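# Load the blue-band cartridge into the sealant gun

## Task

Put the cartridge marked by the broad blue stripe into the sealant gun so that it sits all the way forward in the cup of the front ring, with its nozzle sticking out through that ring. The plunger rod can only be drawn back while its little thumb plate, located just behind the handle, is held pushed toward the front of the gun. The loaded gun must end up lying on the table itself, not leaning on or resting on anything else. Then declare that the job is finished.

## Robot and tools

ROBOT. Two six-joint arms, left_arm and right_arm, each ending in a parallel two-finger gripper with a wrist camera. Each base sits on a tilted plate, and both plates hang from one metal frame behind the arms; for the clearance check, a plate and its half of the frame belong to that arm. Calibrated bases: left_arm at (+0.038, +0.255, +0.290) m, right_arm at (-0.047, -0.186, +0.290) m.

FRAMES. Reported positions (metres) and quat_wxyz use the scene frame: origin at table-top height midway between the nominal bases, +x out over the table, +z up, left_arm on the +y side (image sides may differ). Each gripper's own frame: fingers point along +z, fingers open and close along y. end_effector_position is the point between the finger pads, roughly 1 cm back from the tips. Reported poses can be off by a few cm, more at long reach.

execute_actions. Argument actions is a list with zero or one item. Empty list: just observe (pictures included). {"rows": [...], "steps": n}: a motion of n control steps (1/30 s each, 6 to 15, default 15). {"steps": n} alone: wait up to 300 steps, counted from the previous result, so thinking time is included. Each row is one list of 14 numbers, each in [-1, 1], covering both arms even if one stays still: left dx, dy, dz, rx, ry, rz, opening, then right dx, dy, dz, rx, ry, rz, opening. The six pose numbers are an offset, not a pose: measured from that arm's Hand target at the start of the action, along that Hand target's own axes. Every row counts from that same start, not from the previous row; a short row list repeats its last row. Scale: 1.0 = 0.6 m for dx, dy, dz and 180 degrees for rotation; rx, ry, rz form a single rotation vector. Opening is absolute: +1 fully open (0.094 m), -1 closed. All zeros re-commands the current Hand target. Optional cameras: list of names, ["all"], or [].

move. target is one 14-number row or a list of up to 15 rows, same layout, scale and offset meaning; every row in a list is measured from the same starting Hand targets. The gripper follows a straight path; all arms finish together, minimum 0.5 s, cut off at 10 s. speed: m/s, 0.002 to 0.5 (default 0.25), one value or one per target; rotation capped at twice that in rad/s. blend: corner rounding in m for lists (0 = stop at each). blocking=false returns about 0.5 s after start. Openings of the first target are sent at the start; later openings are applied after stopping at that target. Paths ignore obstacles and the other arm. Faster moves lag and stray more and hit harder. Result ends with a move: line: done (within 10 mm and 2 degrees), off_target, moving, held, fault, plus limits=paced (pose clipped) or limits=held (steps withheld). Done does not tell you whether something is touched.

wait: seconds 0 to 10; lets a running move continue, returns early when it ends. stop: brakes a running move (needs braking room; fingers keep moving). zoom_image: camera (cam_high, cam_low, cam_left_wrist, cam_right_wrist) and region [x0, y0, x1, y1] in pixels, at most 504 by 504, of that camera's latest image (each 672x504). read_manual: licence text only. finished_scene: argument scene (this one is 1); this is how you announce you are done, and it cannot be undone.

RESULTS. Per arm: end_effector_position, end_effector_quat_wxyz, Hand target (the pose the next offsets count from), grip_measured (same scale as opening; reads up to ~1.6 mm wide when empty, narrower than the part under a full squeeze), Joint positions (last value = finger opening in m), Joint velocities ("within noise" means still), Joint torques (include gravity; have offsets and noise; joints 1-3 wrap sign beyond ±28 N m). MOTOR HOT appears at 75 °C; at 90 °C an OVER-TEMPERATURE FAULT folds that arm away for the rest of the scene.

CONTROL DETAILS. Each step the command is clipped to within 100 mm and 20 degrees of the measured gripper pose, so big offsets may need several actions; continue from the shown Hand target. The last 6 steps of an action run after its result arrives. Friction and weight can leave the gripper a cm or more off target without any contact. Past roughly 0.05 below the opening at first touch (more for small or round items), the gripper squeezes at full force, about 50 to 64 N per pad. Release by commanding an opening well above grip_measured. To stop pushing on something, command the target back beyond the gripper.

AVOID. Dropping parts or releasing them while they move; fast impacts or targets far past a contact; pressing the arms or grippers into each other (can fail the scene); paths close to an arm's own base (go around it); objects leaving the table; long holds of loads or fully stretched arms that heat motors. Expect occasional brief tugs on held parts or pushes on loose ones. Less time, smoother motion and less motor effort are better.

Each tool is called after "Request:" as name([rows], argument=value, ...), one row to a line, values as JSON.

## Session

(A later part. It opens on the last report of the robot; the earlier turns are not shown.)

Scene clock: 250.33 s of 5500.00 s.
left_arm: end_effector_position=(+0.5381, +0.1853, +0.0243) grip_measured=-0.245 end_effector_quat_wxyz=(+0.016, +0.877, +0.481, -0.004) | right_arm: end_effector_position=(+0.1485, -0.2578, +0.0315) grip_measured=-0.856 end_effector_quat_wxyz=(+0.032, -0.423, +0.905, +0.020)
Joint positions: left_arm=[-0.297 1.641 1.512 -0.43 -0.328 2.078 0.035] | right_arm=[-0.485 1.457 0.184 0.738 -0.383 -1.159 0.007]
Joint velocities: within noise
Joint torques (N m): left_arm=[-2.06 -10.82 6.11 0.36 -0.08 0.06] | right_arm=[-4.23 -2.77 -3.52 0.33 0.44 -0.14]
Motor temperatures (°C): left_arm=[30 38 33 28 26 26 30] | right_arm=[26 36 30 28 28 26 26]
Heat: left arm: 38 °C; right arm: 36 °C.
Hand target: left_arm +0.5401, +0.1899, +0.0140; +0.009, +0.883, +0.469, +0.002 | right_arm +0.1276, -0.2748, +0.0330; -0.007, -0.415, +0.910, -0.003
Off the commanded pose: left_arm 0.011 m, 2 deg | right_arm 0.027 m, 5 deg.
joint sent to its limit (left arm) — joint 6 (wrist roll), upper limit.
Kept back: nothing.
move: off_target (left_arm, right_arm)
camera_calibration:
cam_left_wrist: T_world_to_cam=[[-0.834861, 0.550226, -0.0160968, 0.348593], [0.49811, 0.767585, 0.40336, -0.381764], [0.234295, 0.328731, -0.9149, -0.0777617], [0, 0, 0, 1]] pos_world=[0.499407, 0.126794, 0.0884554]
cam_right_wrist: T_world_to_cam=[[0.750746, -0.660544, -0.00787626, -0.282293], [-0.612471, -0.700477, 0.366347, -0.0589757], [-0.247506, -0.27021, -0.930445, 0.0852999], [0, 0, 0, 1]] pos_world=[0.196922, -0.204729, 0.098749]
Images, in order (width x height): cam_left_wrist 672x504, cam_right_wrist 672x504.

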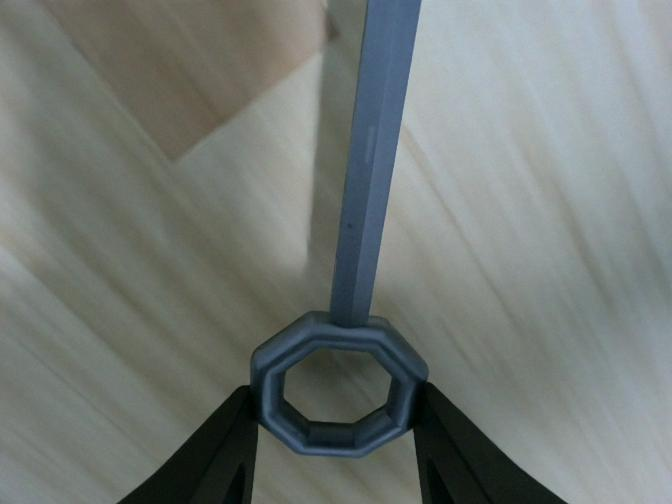

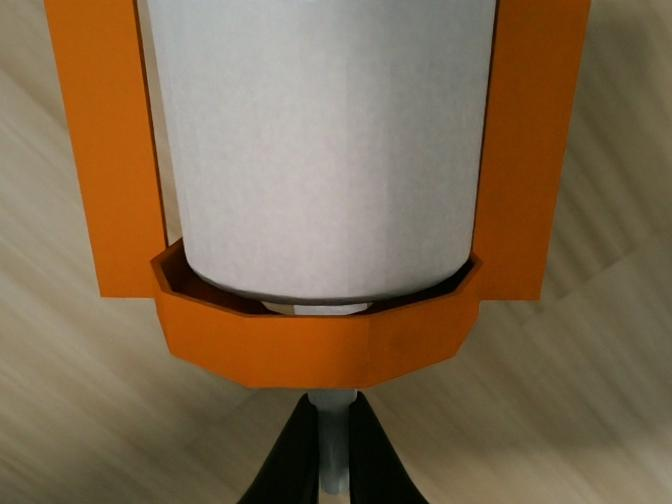

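Request:
move(target=[0,0,0,0,0,0,-0.6,-0.038,0,-0.02,0,0,0,-1], speed=0.04, cameras=["cam_right_wrist"])

Scene clock: 251.97 s of 5500.00 s.
left_arm: end_effector_position=(+0.5417, +0.1885, +0.0244) grip_measured=-0.245 end_effector_quat_wxyz=(+0.016, +0.876, +0.482, +0.001) | right_arm: end_effector_position=(+0.1464, -0.2573, +0.0408) grip_measured=-0.856 end_effector_quat_wxyz=(+0.002, -0.420, +0.908, +0.000)
Joint positions: left_arm=[-0.291 1.641 1.518 -0.425 -0.328 2.081 0.035] | right_arm=[-0.434 1.339 0.165 0.626 -0.271 -1.13 0.007]
Joint velocities: within noise
Joint torques (N m): left_arm=[-2.52 -10.88 5.64 0.34 -0.08 0.06] | right_arm=[-0.43 -6.42 -2 -0.06 0.15 0.1]
Motor temperatures (°C): left_arm=[30 38 33 28 26 26 30] | right_arm=[26 36 30 28 28 26 26]
Heat: left arm: 38 °C; right arm: 36 °C.
Hand target: left_arm +0.5401, +0.1900, +0.0140; +0.009, +0.883, +0.469, +0.002 | right_arm +0.1427, -0.2575, +0.0447; -0.007, -0.415, +0.910, -0.003
Off the commanded pose: left_arm 0.011 m, 2 deg | right_arm 0.005 m, 1 deg.
joint sent to its limit (left arm) — joint 6 (wrist roll), upper limit.
Kept back: nothing.
move: off_target (left_arm)
camera_calibration:
cam_right_wrist: T_world_to_cam=[[0.745015, -0.667035, 0.0040966, -0.281671], [-0.603201, -0.671071, 0.431059, -0.0598252], [-0.284782, -0.323616, -0.902315, 0.0841266], [0, 0, 0, 1]] pos_world=[0.19772, -0.200807, 0.102851]
Images, in order (width x height): cam_right_wrist 672x504.

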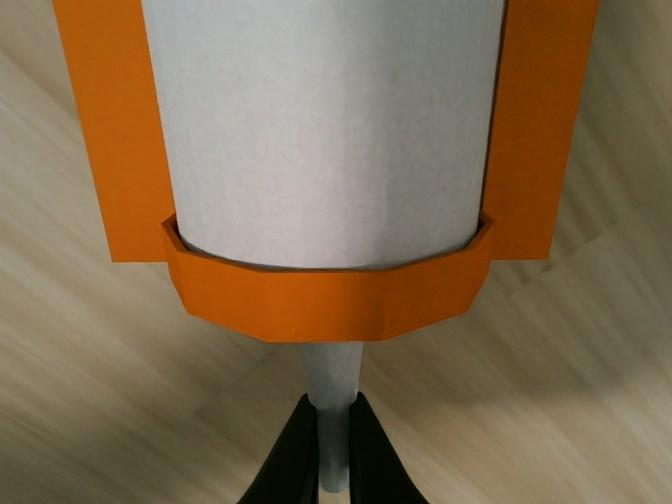

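Request:
move(target=[0,0,0,0,0,0,-0.6,0.03,0,0.003,0,0,0,-1], speed=0.04, cameras=["cam_right_wrist"])

Scene clock: 252.97 s of 5500.00 s.
left_arm: end_effector_position=(+0.5386, +0.1858, +0.0218) grip_measured=-0.245 end_effector_quat_wxyz=(+0.018, +0.874, +0.485, -0.006) | right_arm: end_effector_position=(+0.1462, -0.2633, +0.0415) grip_measured=-0.856 end_effector_quat_wxyz=(+0.014, -0.420, +0.907, +0.005)
Joint positions: left_arm=[-0.291 1.648 1.518 -0.428 -0.317 2.071 0.035] | right_arm=[-0.491 1.364 0.165 0.655 -0.343 -1.157 0.007]
Joint velocities: within noise
Joint torques (N m): left_arm=[-2.55 -11.43 5.65 0.34 -0.2 0.06] | right_arm=[-3.29 -2.84 -2.93 0.36 0.12 -0.14]
Motor temperatures (°C): left_arm=[30 38 33 28 26 26 30] | right_arm=[26 36 30 28 28 26 26]
Heat: left arm: 38 °C; right arm: 36 °C.
Hand target: left_arm +0.5400, +0.1900, +0.0139; +0.009, +0.883, +0.469, +0.002 | right_arm +0.1309, -0.2711, +0.0432; -0.007, -0.415, +0.910, -0.003
Off the commanded pose: left_arm 0.009 m, 2 deg | right_arm 0.017 m, 3 deg.
joint sent to its limit (left arm) — joint 6 (wrist roll), upper limit.
Kept back: nothing.
move: off_target (right_arm)
camera_calibration:
cam_right_wrist: T_world_to_cam=[[0.745476, -0.666509, 0.00556439, -0.285461], [-0.610597, -0.679544, 0.406682, -0.0643244], [-0.267276, -0.30657, -0.913553, 0.0851128], [0, 0, 0, 1]] pos_world=[0.196276, -0.20788, 0.105503]
Images, in order (width x height): cam_right_wrist 672x504.

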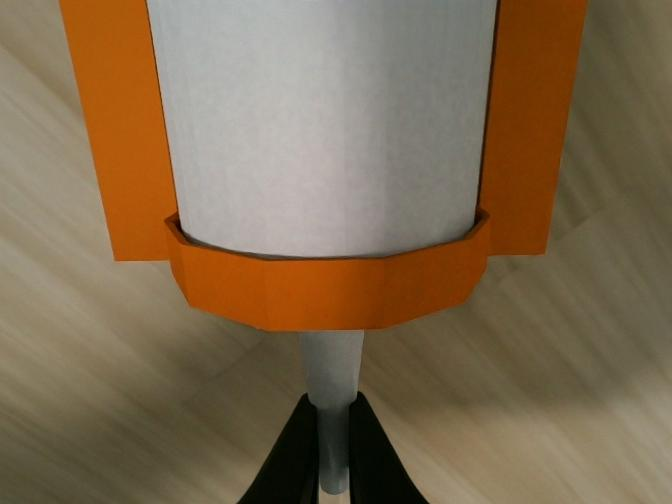

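Request:
zoom_image(camera="cam_right_wrist", region=[150, 180, 510, 350])

Scaled by 1.400 from the camera's 672x504 image, which has a finer 960x720 frame.

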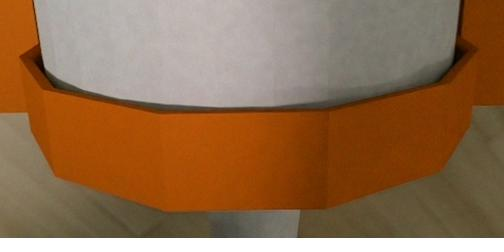

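Request:
move([
  [0.03,0,0,0,0,0,-0.7,-0.02,0,0.01,0,0,0,-1],
  [0.04,0,0,0,0,0,-0.7,0.03,0,0.01,0,0,0,-1],
], speed=0.04, cameras=["cam_right_wrist","cam_left_wrist"])

Scene clock: 255.13 s of 5500.00 s.
left_arm: end_effector_position=(+0.5364, +0.1904, +0.0231) grip_measured=-0.247 end_effector_quat_wxyz=(+0.021, +0.873, +0.486, -0.037) | right_arm: end_effector_position=(+0.1503, -0.2657, +0.0372) grip_measured=-0.857 end_effector_quat_wxyz=(+0.053, -0.428, +0.902, +0.014)
Joint positions: left_arm=[-0.262 1.659 1.57 -0.516 -0.256 2.07 0.035] | right_arm=[-0.551 1.468 0.165 0.795 -0.461 -1.191 0.007]
Joint velocities: within noise
Joint torques (N m): left_arm=[-0.79 -11.73 7.38 0.52 -0.53 0.05] | right_arm=[-5 -2.48 -3.26 0.07 0.58 -0.17]
Motor temperatures (°C): left_arm=[30 38 33 28 26 26 30] | right_arm=[26 35 30 28 28 26 26]
Heat: left arm: 38 °C; right arm: 35 °C.
Hand target: left_arm +0.5535, +0.2098, +0.0139; +0.009, +0.883, +0.469, +0.002 | right_arm +0.1190, -0.2848, +0.0374; -0.007, -0.415, +0.910, -0.003
Off the commanded pose: left_arm 0.027 m, 5 deg | right_arm 0.037 m, 7 deg.
joint sent to its limit (left arm) — joint 6 (wrist roll), upper limit.
Kept back: nothing.
move: off_target (left_arm, right_arm)
camera_calibration:
cam_left_wrist: T_world_to_cam=[[-0.84127, 0.540579, 0.00621939, 0.349057], [0.508909, 0.787997, 0.346515, -0.392684], [0.182418, 0.294678, -0.938024, -0.0453494], [0, 0, 0, 1]] pos_world=[0.501764, 0.134104, 0.0913613]
cam_right_wrist: T_world_to_cam=[[0.757675, -0.652318, 0.0202335, -0.288721], [-0.620142, -0.70995, 0.333758, -0.0656484], [-0.203351, -0.265428, -0.942442, 0.0839539], [0, 0, 0, 1]] pos_world=[0.195118, -0.212661, 0.106874]
Images, in order (width x height): cam_left_wrist 672x504, cam_right_wrist 672x504.

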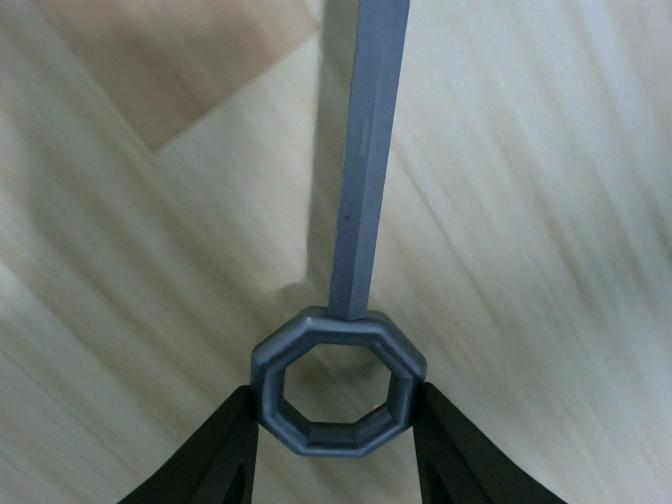

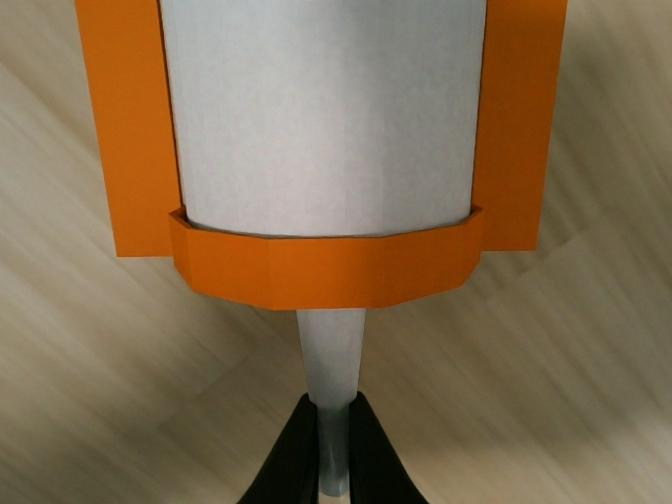

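Request:
move(target=[-0.043,-0.006,0,0,0,0,-0.7,-0.058,-0.0,0.0,0,0,0,-1], speed=0.05, cameras=["cam_right_wrist","cam_left_wrist"])

Request:
zoom_image(camera="cam_right_wrist", region=[150, 160, 510, 504])

Scene clock: 256.53 s of 5500.00 s.
left_arm: end_effector_position=(+0.5367, +0.1879, +0.0204) grip_measured=-0.247 end_effector_quat_wxyz=(+0.012, +0.876, +0.482, -0.015) | right_arm: end_effector_position=(+0.1488, -0.2632, +0.0366) grip_measured=-0.857 end_effector_quat_wxyz=(+0.006, -0.424, +0.905, -0.015)
Joint positions: left_arm=[-0.285 1.659 1.539 -0.46 -0.314 2.075 0.035] | right_arm=[-0.438 1.39 0.165 0.703 -0.255 -1.136 0.007]
Joint velocities: within noise
Joint torques (N m): left_arm=[-2.95 -13.15 2.25 0.67 -0.26 0.06] | right_arm=[0.13 -5.19 -1.32 -0.19 0.11 0.09]
Motor temperatures (°C): left_arm=[30 38 33 28 26 26 30] | right_arm=[26 35 30 28 28 26 26]
Heat: left arm: 38 °C; right arm: 35 °C.
Hand target: left_arm +0.5360, +0.1905, +0.0139; +0.009, +0.883, +0.469, +0.002 | right_arm +0.1419, -0.2585, +0.0369; -0.007, -0.415, +0.910, -0.003
Off the commanded pose: left_arm 0.007 m, 3 deg | right_arm 0.008 m, 2 deg.
joint sent to its limit (left arm) — joint 6 (wrist roll), upper limit.
Kept back: nothing.
move: off_target (left_arm)
camera_calibration:
cam_left_wrist: T_world_to_cam=[[-0.835999, 0.548729, 0.00173317, 0.346464], [0.505774, 0.769324, 0.390298, -0.385629], [0.212834, 0.327165, -0.920687, -0.0699216], [0, 0, 0, 1]] pos_world=[0.499566, 0.129435, 0.085534]
cam_right_wrist: T_world_to_cam=[[0.75197, -0.658262, 0.0351091, -0.287211], [-0.604372, -0.667185, 0.43543, -0.0594718], [-0.263203, -0.348649, -0.899538, 0.0691972], [0, 0, 0, 1]] pos_world=[0.198244, -0.204613, 0.098225]
Images, in order (width x height): cam_left_wrist 672x504, cam_right_wrist 672x504.

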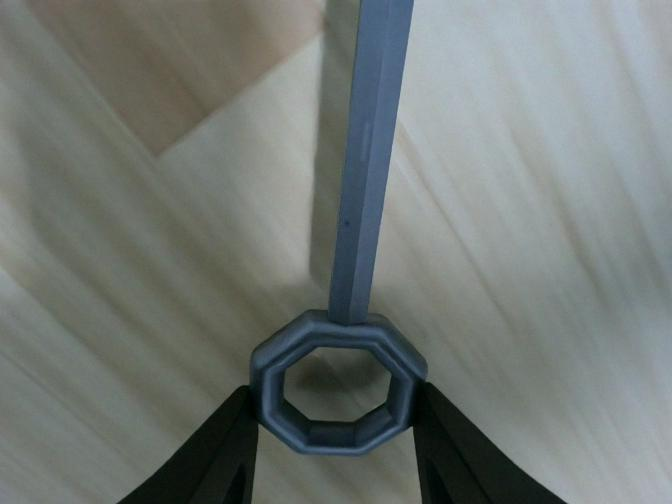

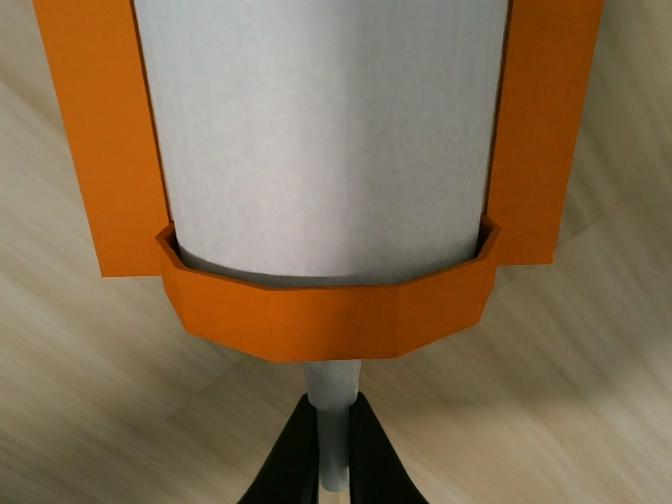

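Scaled by 1.400 from the camera's 672x504 image, which has a finer 960x720 frame.

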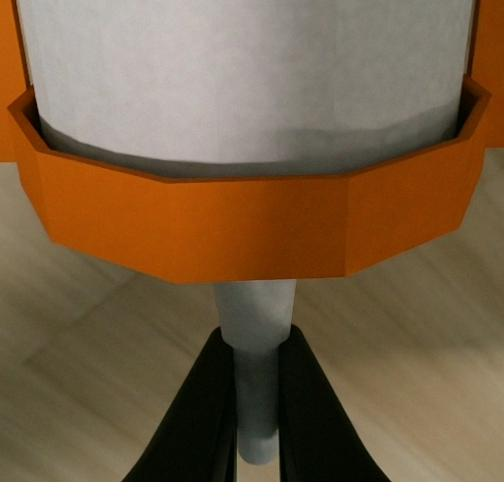

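Request:
move([
  [0,0,0,0,0,0,-0.5,0,0,0.012,0,0,0,-1],
  [0,0,0,0,0,0,-0.5,0,0,0.012,0,0,0,-0.6],
  [0,0,0,0,0,0,-0.5,0,0,0.012,0,0,0,-0.2],
], speed=0.05, cameras=["cam_right_wrist"])

Scene clock: 260.10 s of 5500.00 s.
left_arm: end_effector_position=(+0.5371, +0.1877, +0.0206) grip_measured=-0.247 end_effector_quat_wxyz=(+0.010, +0.876, +0.483, -0.010) | right_arm: end_effector_position=(+0.1470, -0.2608, +0.0328) grip_measured=-0.201 end_effector_quat_wxyz=(+0.001, -0.424, +0.906, -0.011)
Joint positions: left_arm=[-0.29 1.657 1.532 -0.45 -0.326 2.071 0.035] | right_arm=[-0.422 1.415 0.174 0.709 -0.243 -1.13 0.038]
Joint velocities: within noise
Joint torques (N m): left_arm=[-2.62 -12.94 2.67 0.61 -0.14 0.06] | right_arm=[-0.21 -2.95 -0.98 0.16 0.11 0.09]
Motor temperatures (°C): left_arm=[30 39 32 28 26 26 30] | right_arm=[26 35 30 27 28 26 26]
Heat: left arm: 39 °C; right arm: 35 °C.
Hand target: left_arm +0.5362, +0.1904, +0.0140; +0.009, +0.883, +0.469, +0.002 | right_arm +0.1418, -0.2585, +0.0297; -0.007, -0.415, +0.910, -0.003
Off the commanded pose: left_arm 0.007 m, 2 deg | right_arm 0.006 m, 2 deg.
joint sent to its limit (left arm) — joint 6 (wrist roll), upper limit.
Kept back: nothing.
move: done
camera_calibration:
cam_right_wrist: T_world_to_cam=[[0.751329, -0.659499, 0.0237852, -0.283964], [-0.600311, -0.668041, 0.439712, -0.0582372], [-0.2741, -0.344647, -0.897824, 0.0687151], [0, 0, 0, 1]] pos_world=[0.197225, -0.202496, 0.0940558]
Images, in order (width x height): cam_right_wrist 672x504.

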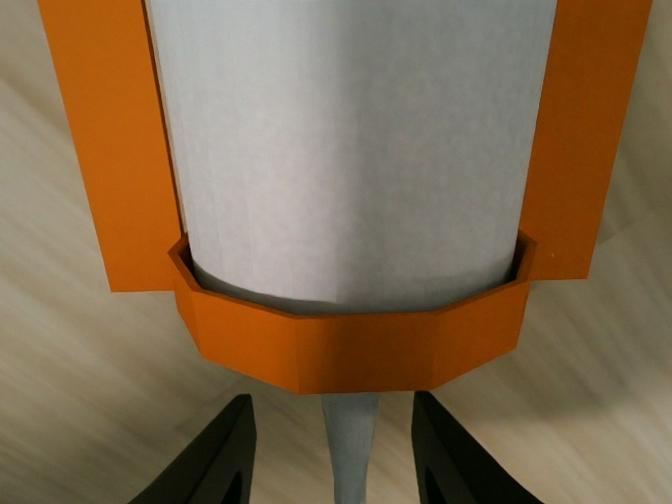

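Request:
move(target=[0,0,0,0,0,0,-0.5,0,0,-0.17,0,0,0,0], speed=0.15, cameras=["cam_right_wrist"])

Request:
zoom_image(camera="cam_right_wrist", region=[200, 0, 450, 260])

Scene clock: 262.27 s of 5500.00 s.
left_arm: end_effector_position=(+0.5371, +0.1877, +0.0206) grip_measured=-0.247 end_effector_quat_wxyz=(+0.010, +0.876, +0.483, -0.010) | right_arm: end_effector_position=(+0.1343, -0.2587, +0.1269) grip_measured=-0.001 end_effector_quat_wxyz=(-0.020, -0.405, +0.914, -0.004)
Joint positions: left_arm=[-0.29 1.657 1.532 -0.45 -0.326 2.071 0.035] | right_arm=[-0.654 0.514 0.143 -0.248 -0.418 -1.237 0.047]
Joint velocities: within noise
Joint torques (N m): left_arm=[-2.61 -12.94 2.67 0.61 -0.14 0.06] | right_arm=[-0.62 -3.06 4.44 -0.08 -0.17 -0.15]
Motor temperatures (°C): left_arm=[30 40 32 28 26 26 30] | right_arm=[26 35 30 27 28 26 26]
Heat: left arm: 40 °C; right arm: 35 °C.
Hand target: left_arm +0.5362, +0.1904, +0.0140; +0.009, +0.883, +0.469, +0.002 | right_arm +0.1429, -0.2574, +0.1317; -0.007, -0.415, +0.910, -0.003
Off the commanded pose: left_arm 0.007 m, 2 deg | right_arm 0.010 m, 2 deg.
joint sent to its limit (left arm) — joint 6 (wrist roll), upper limit.
Kept back: nothing.
move: done
camera_calibration:
cam_right_wrist: T_world_to_cam=[[0.724252, -0.689514, -0.00541139, -0.27571], [-0.606712, -0.640969, 0.470169, -0.10185], [-0.327656, -0.337238, -0.88256, 0.157652], [0, 0, 0, 1]] pos_world=[0.189545, -0.202223, 0.185532]
Images, in order (width x height): cam_right_wrist 672x504.

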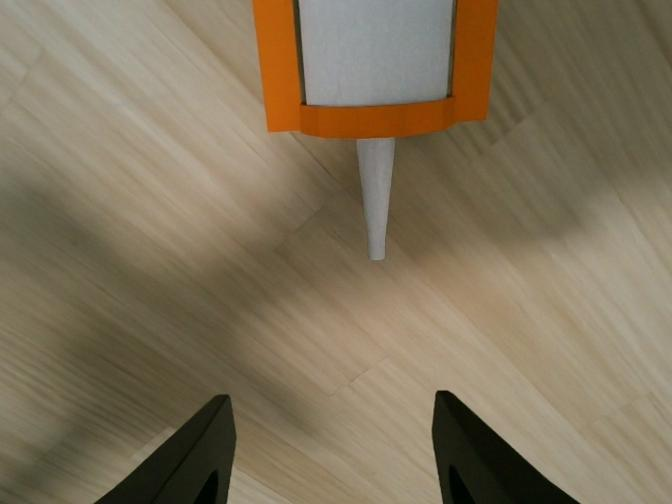

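Scaled by 1.938 from the camera's 672x504 image, which has a finer 960x720 frame.

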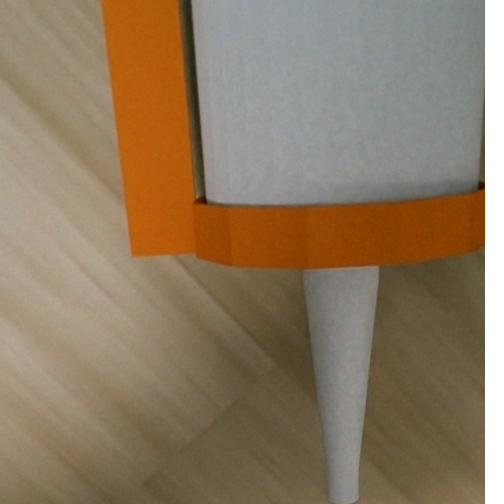

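Request:
move(target=[-0.045,-0.003,-0.003,0,0,0,-0.7,0,0,0,0,0,0,0], speed=0.05, cameras=["cam_right_wrist","cam_high","cam_left_wrist"])

Request:
zoom_image(camera="cam_high", region=[330, 200, 480, 320])

Scene clock: 263.77 s of 5500.00 s.
left_arm: end_effector_position=(+0.5328, +0.1889, +0.0141) grip_measured=-0.247 end_effector_quat_wxyz=(-0.009, +0.874, +0.485, +0.029) | right_arm: end_effector_position=(+0.1339, -0.2583, +0.1270) grip_measured=-0.001 end_effector_quat_wxyz=(-0.021, -0.406, +0.914, -0.003)
Joint positions: left_arm=[-0.315 1.654 1.454 -0.332 -0.421 2.07 0.035] | right_arm=[-0.654 0.514 0.143 -0.252 -0.419 -1.239 0.047]
Joint velocities: within noise
Joint torques (N m): left_arm=[-5.37 -14 1.57 0.26 0.36 0.03] | right_arm=[-0.65 -3.04 4.44 -0.08 -0.18 -0.14]
Motor temperatures (°C): left_arm=[30 41 32 28 26 26 30] | right_arm=[26 35 30 27 28 26 26]
Heat: left arm: 41 °C; right arm: 35 °C.
Hand target: left_arm +0.5194, +0.1691, +0.0158; +0.009, +0.883, +0.469, +0.002 | right_arm +0.1429, -0.2575, +0.1317; -0.008, -0.415, +0.910, -0.003
Off the commanded pose: left_arm 0.024 m, 4 deg | right_arm 0.010 m, 2 deg.
Kept back: nothing.
move: off_target (left_arm)
camera_calibration:
cam_left_wrist: T_world_to_cam=[[-0.840439, 0.541899, -0.00279237, 0.346305], [0.475104, 0.739306, 0.477182, -0.361158], [0.260649, 0.399716, -0.8788, -0.114993], [0, 0, 0, 1]] pos_world=[0.492608, 0.125308, 0.0722489]
cam_right_wrist: T_world_to_cam=[[0.72433, -0.689406, -0.00806208, -0.274793], [-0.60583, -0.642015, 0.469879, -0.102222], [-0.329113, -0.335463, -0.882694, 0.158378], [0, 0, 0, 1]] pos_world=[0.189236, -0.201942, 0.185616]
Images, in order (width x height): cam_high 672x504, cam_left_wrist 672x504, cam_right_wrist 672x504.

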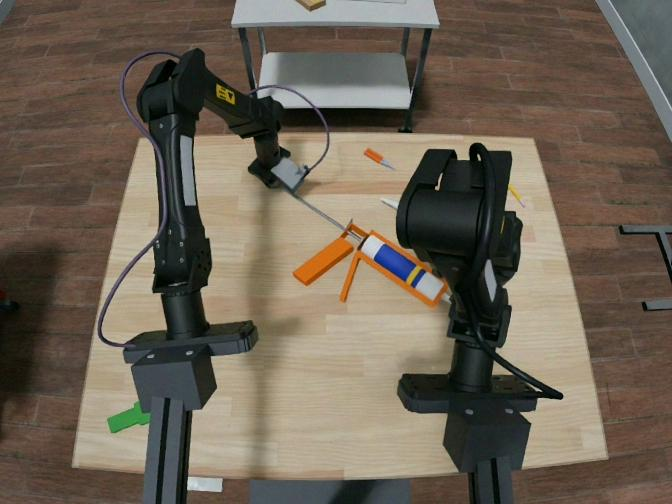

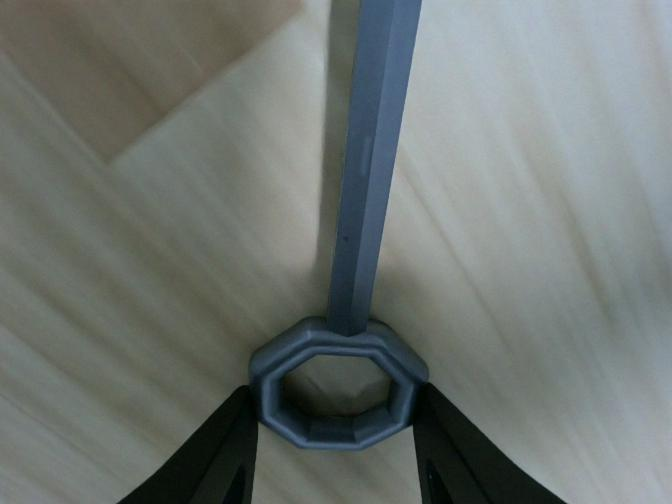

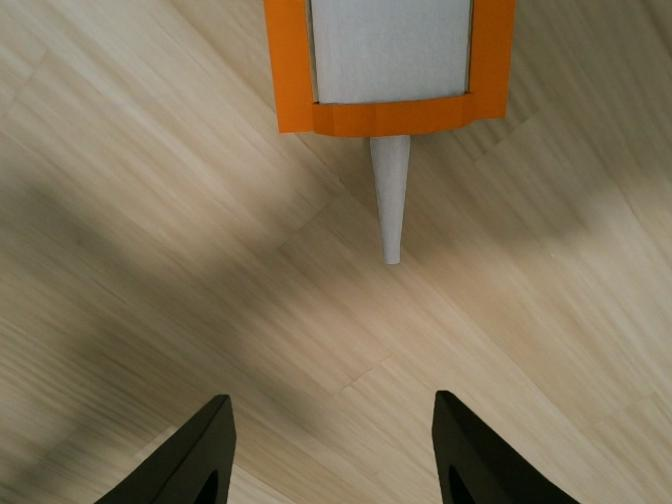

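Scaled by 3.360 from the camera's 672x504 image, which has a finer 960x720 frame.

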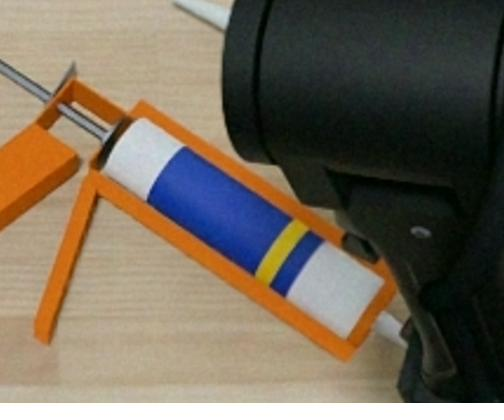

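Request:
move([
  [0.037,0,-0.007,0,0,0,-0.7,0.0,0,0,0,0,0,0],
  [0.037,0,-0.007,0,0,0,0.3,0,0,0,0,0,0,0],
  [0.037,0,-0.2,0,0,0,0.3,0,0,-0.1,0,0,0,0],
], speed=[0.06,0.06,0.12])

Scene clock: 267.53 s of 5500.00 s.
left_arm: end_effector_position=(+0.5307, +0.1901, +0.1246) grip_measured=+0.298 end_effector_quat_wxyz=(+0.003, +0.884, +0.467, +0.002) | right_arm: end_effector_position=(+0.1365, -0.2601, +0.1874) grip_measured=-0.001 end_effector_quat_wxyz=(-0.019, -0.409, +0.912, -0.008)
Joint positions: left_arm=[-0.432 1.383 1.459 -0.672 -0.469 2.029 0.061] | right_arm=[-1.117 0.286 0.303 -0.836 -0.769 -1.605 0.047]
Joint velocities: within noise
Joint torques (N m): left_arm=[-3.77 -15.06 4.1 0.14 -0.09 -0.07] | right_arm=[0.34 0.42 5.86 -0.09 -0.15 -0.15]
Motor temperatures (°C): left_arm=[30 41 32 28 26 26 30] | right_arm=[26 35 30 27 28 26 26]
Heat: left arm: 41 °C; right arm: 35 °C.
Hand target: left_arm +0.5305, +0.1893, +0.1357; +0.009, +0.883, +0.469, +0.002 | right_arm +0.1436, -0.2568, +0.1917; -0.007, -0.415, +0.910, -0.003
Off the commanded pose: left_arm 0.011 m, 1 deg | right_arm 0.009 m, 2 deg.
Kept back: nothing.
move: off_target (left_arm); target 2's new opening was sent with left_arm's hand 0.005 m and 3 deg from that target
camera_calibration:
cam_left_wrist: T_world_to_cam=[[-0.816523, 0.577311, 0.00134753, 0.324306], [0.523244, 0.739063, 0.424266, -0.432671], [0.243938, 0.347128, -0.905536, 0.00435746], [0, 0, 0, 1]] pos_world=[0.490132, 0.131033, 0.187076]
cam_right_wrist: T_world_to_cam=[[0.729498, -0.683974, 0.00358123, -0.278905], [-0.604849, -0.642645, 0.470282, -0.130549], [-0.319359, -0.345236, -0.882509, 0.208054], [0, 0, 0, 1]] pos_world=[0.190942, -0.202833, 0.246003]

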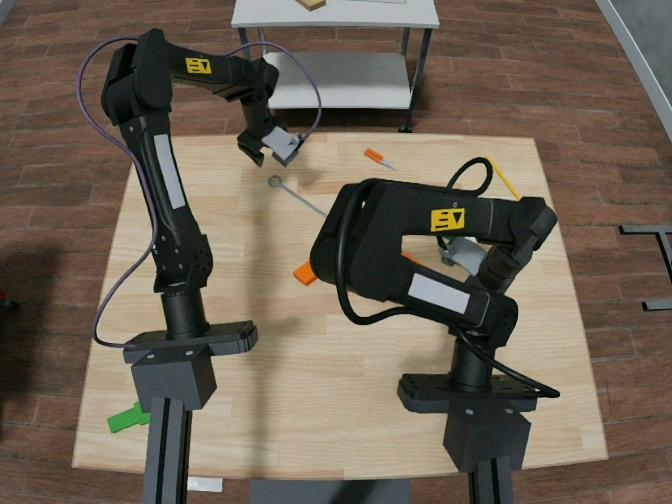

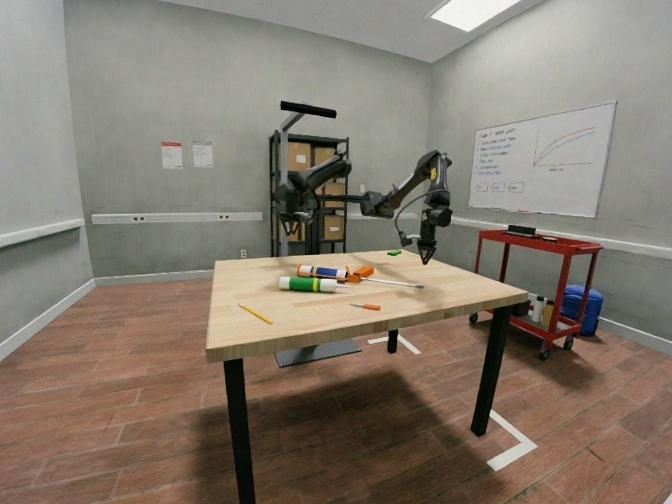

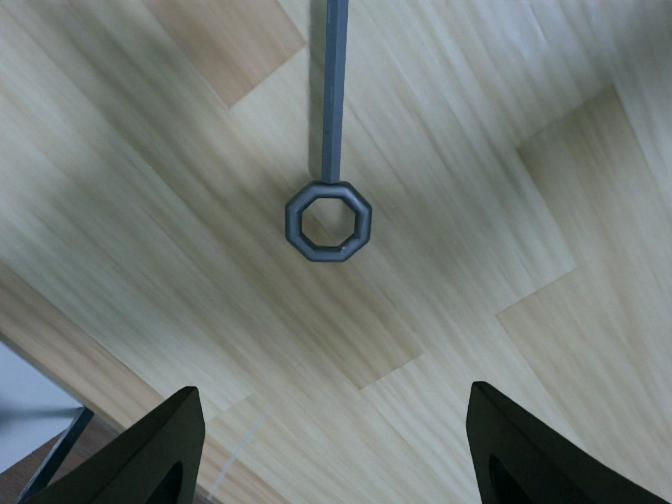

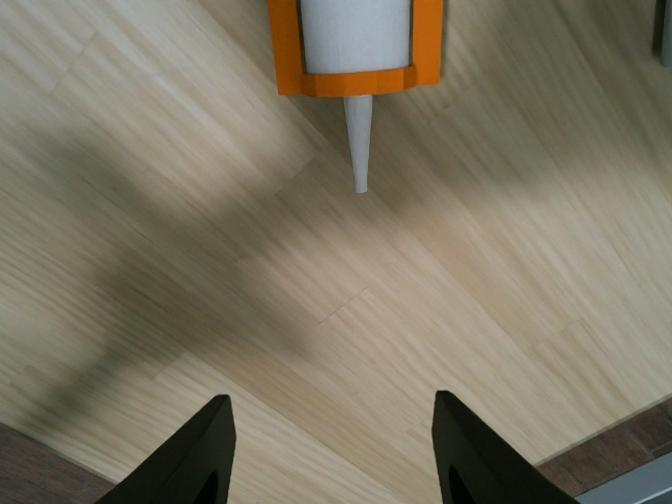

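Request:
zoom_image(camera="cam_right_wrist", region=[250, 0, 460, 210])

Request:
zoom_image(camera="cam_low", region=[270, 245, 450, 305])

Scaled by 2.400 from the camera's 672x504 image, which has a finer 960x720 frame.

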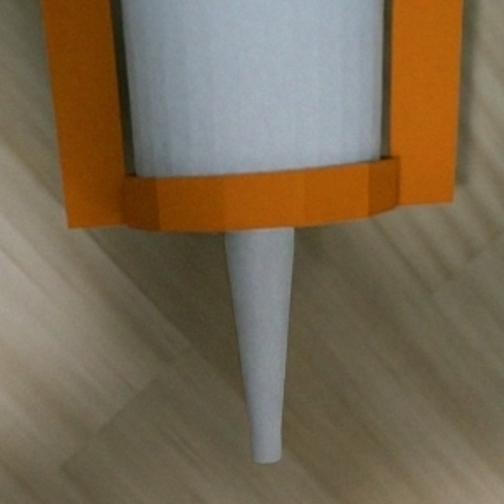

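Scaled by 2.800 from the camera's 672x504 image, which has a finer 960x720 frame.

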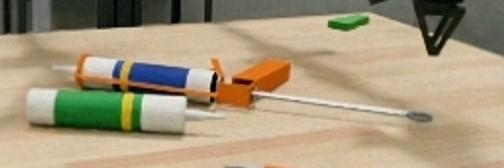

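Request:
finished_scene(scene=1)

The scene is finished: the task was done.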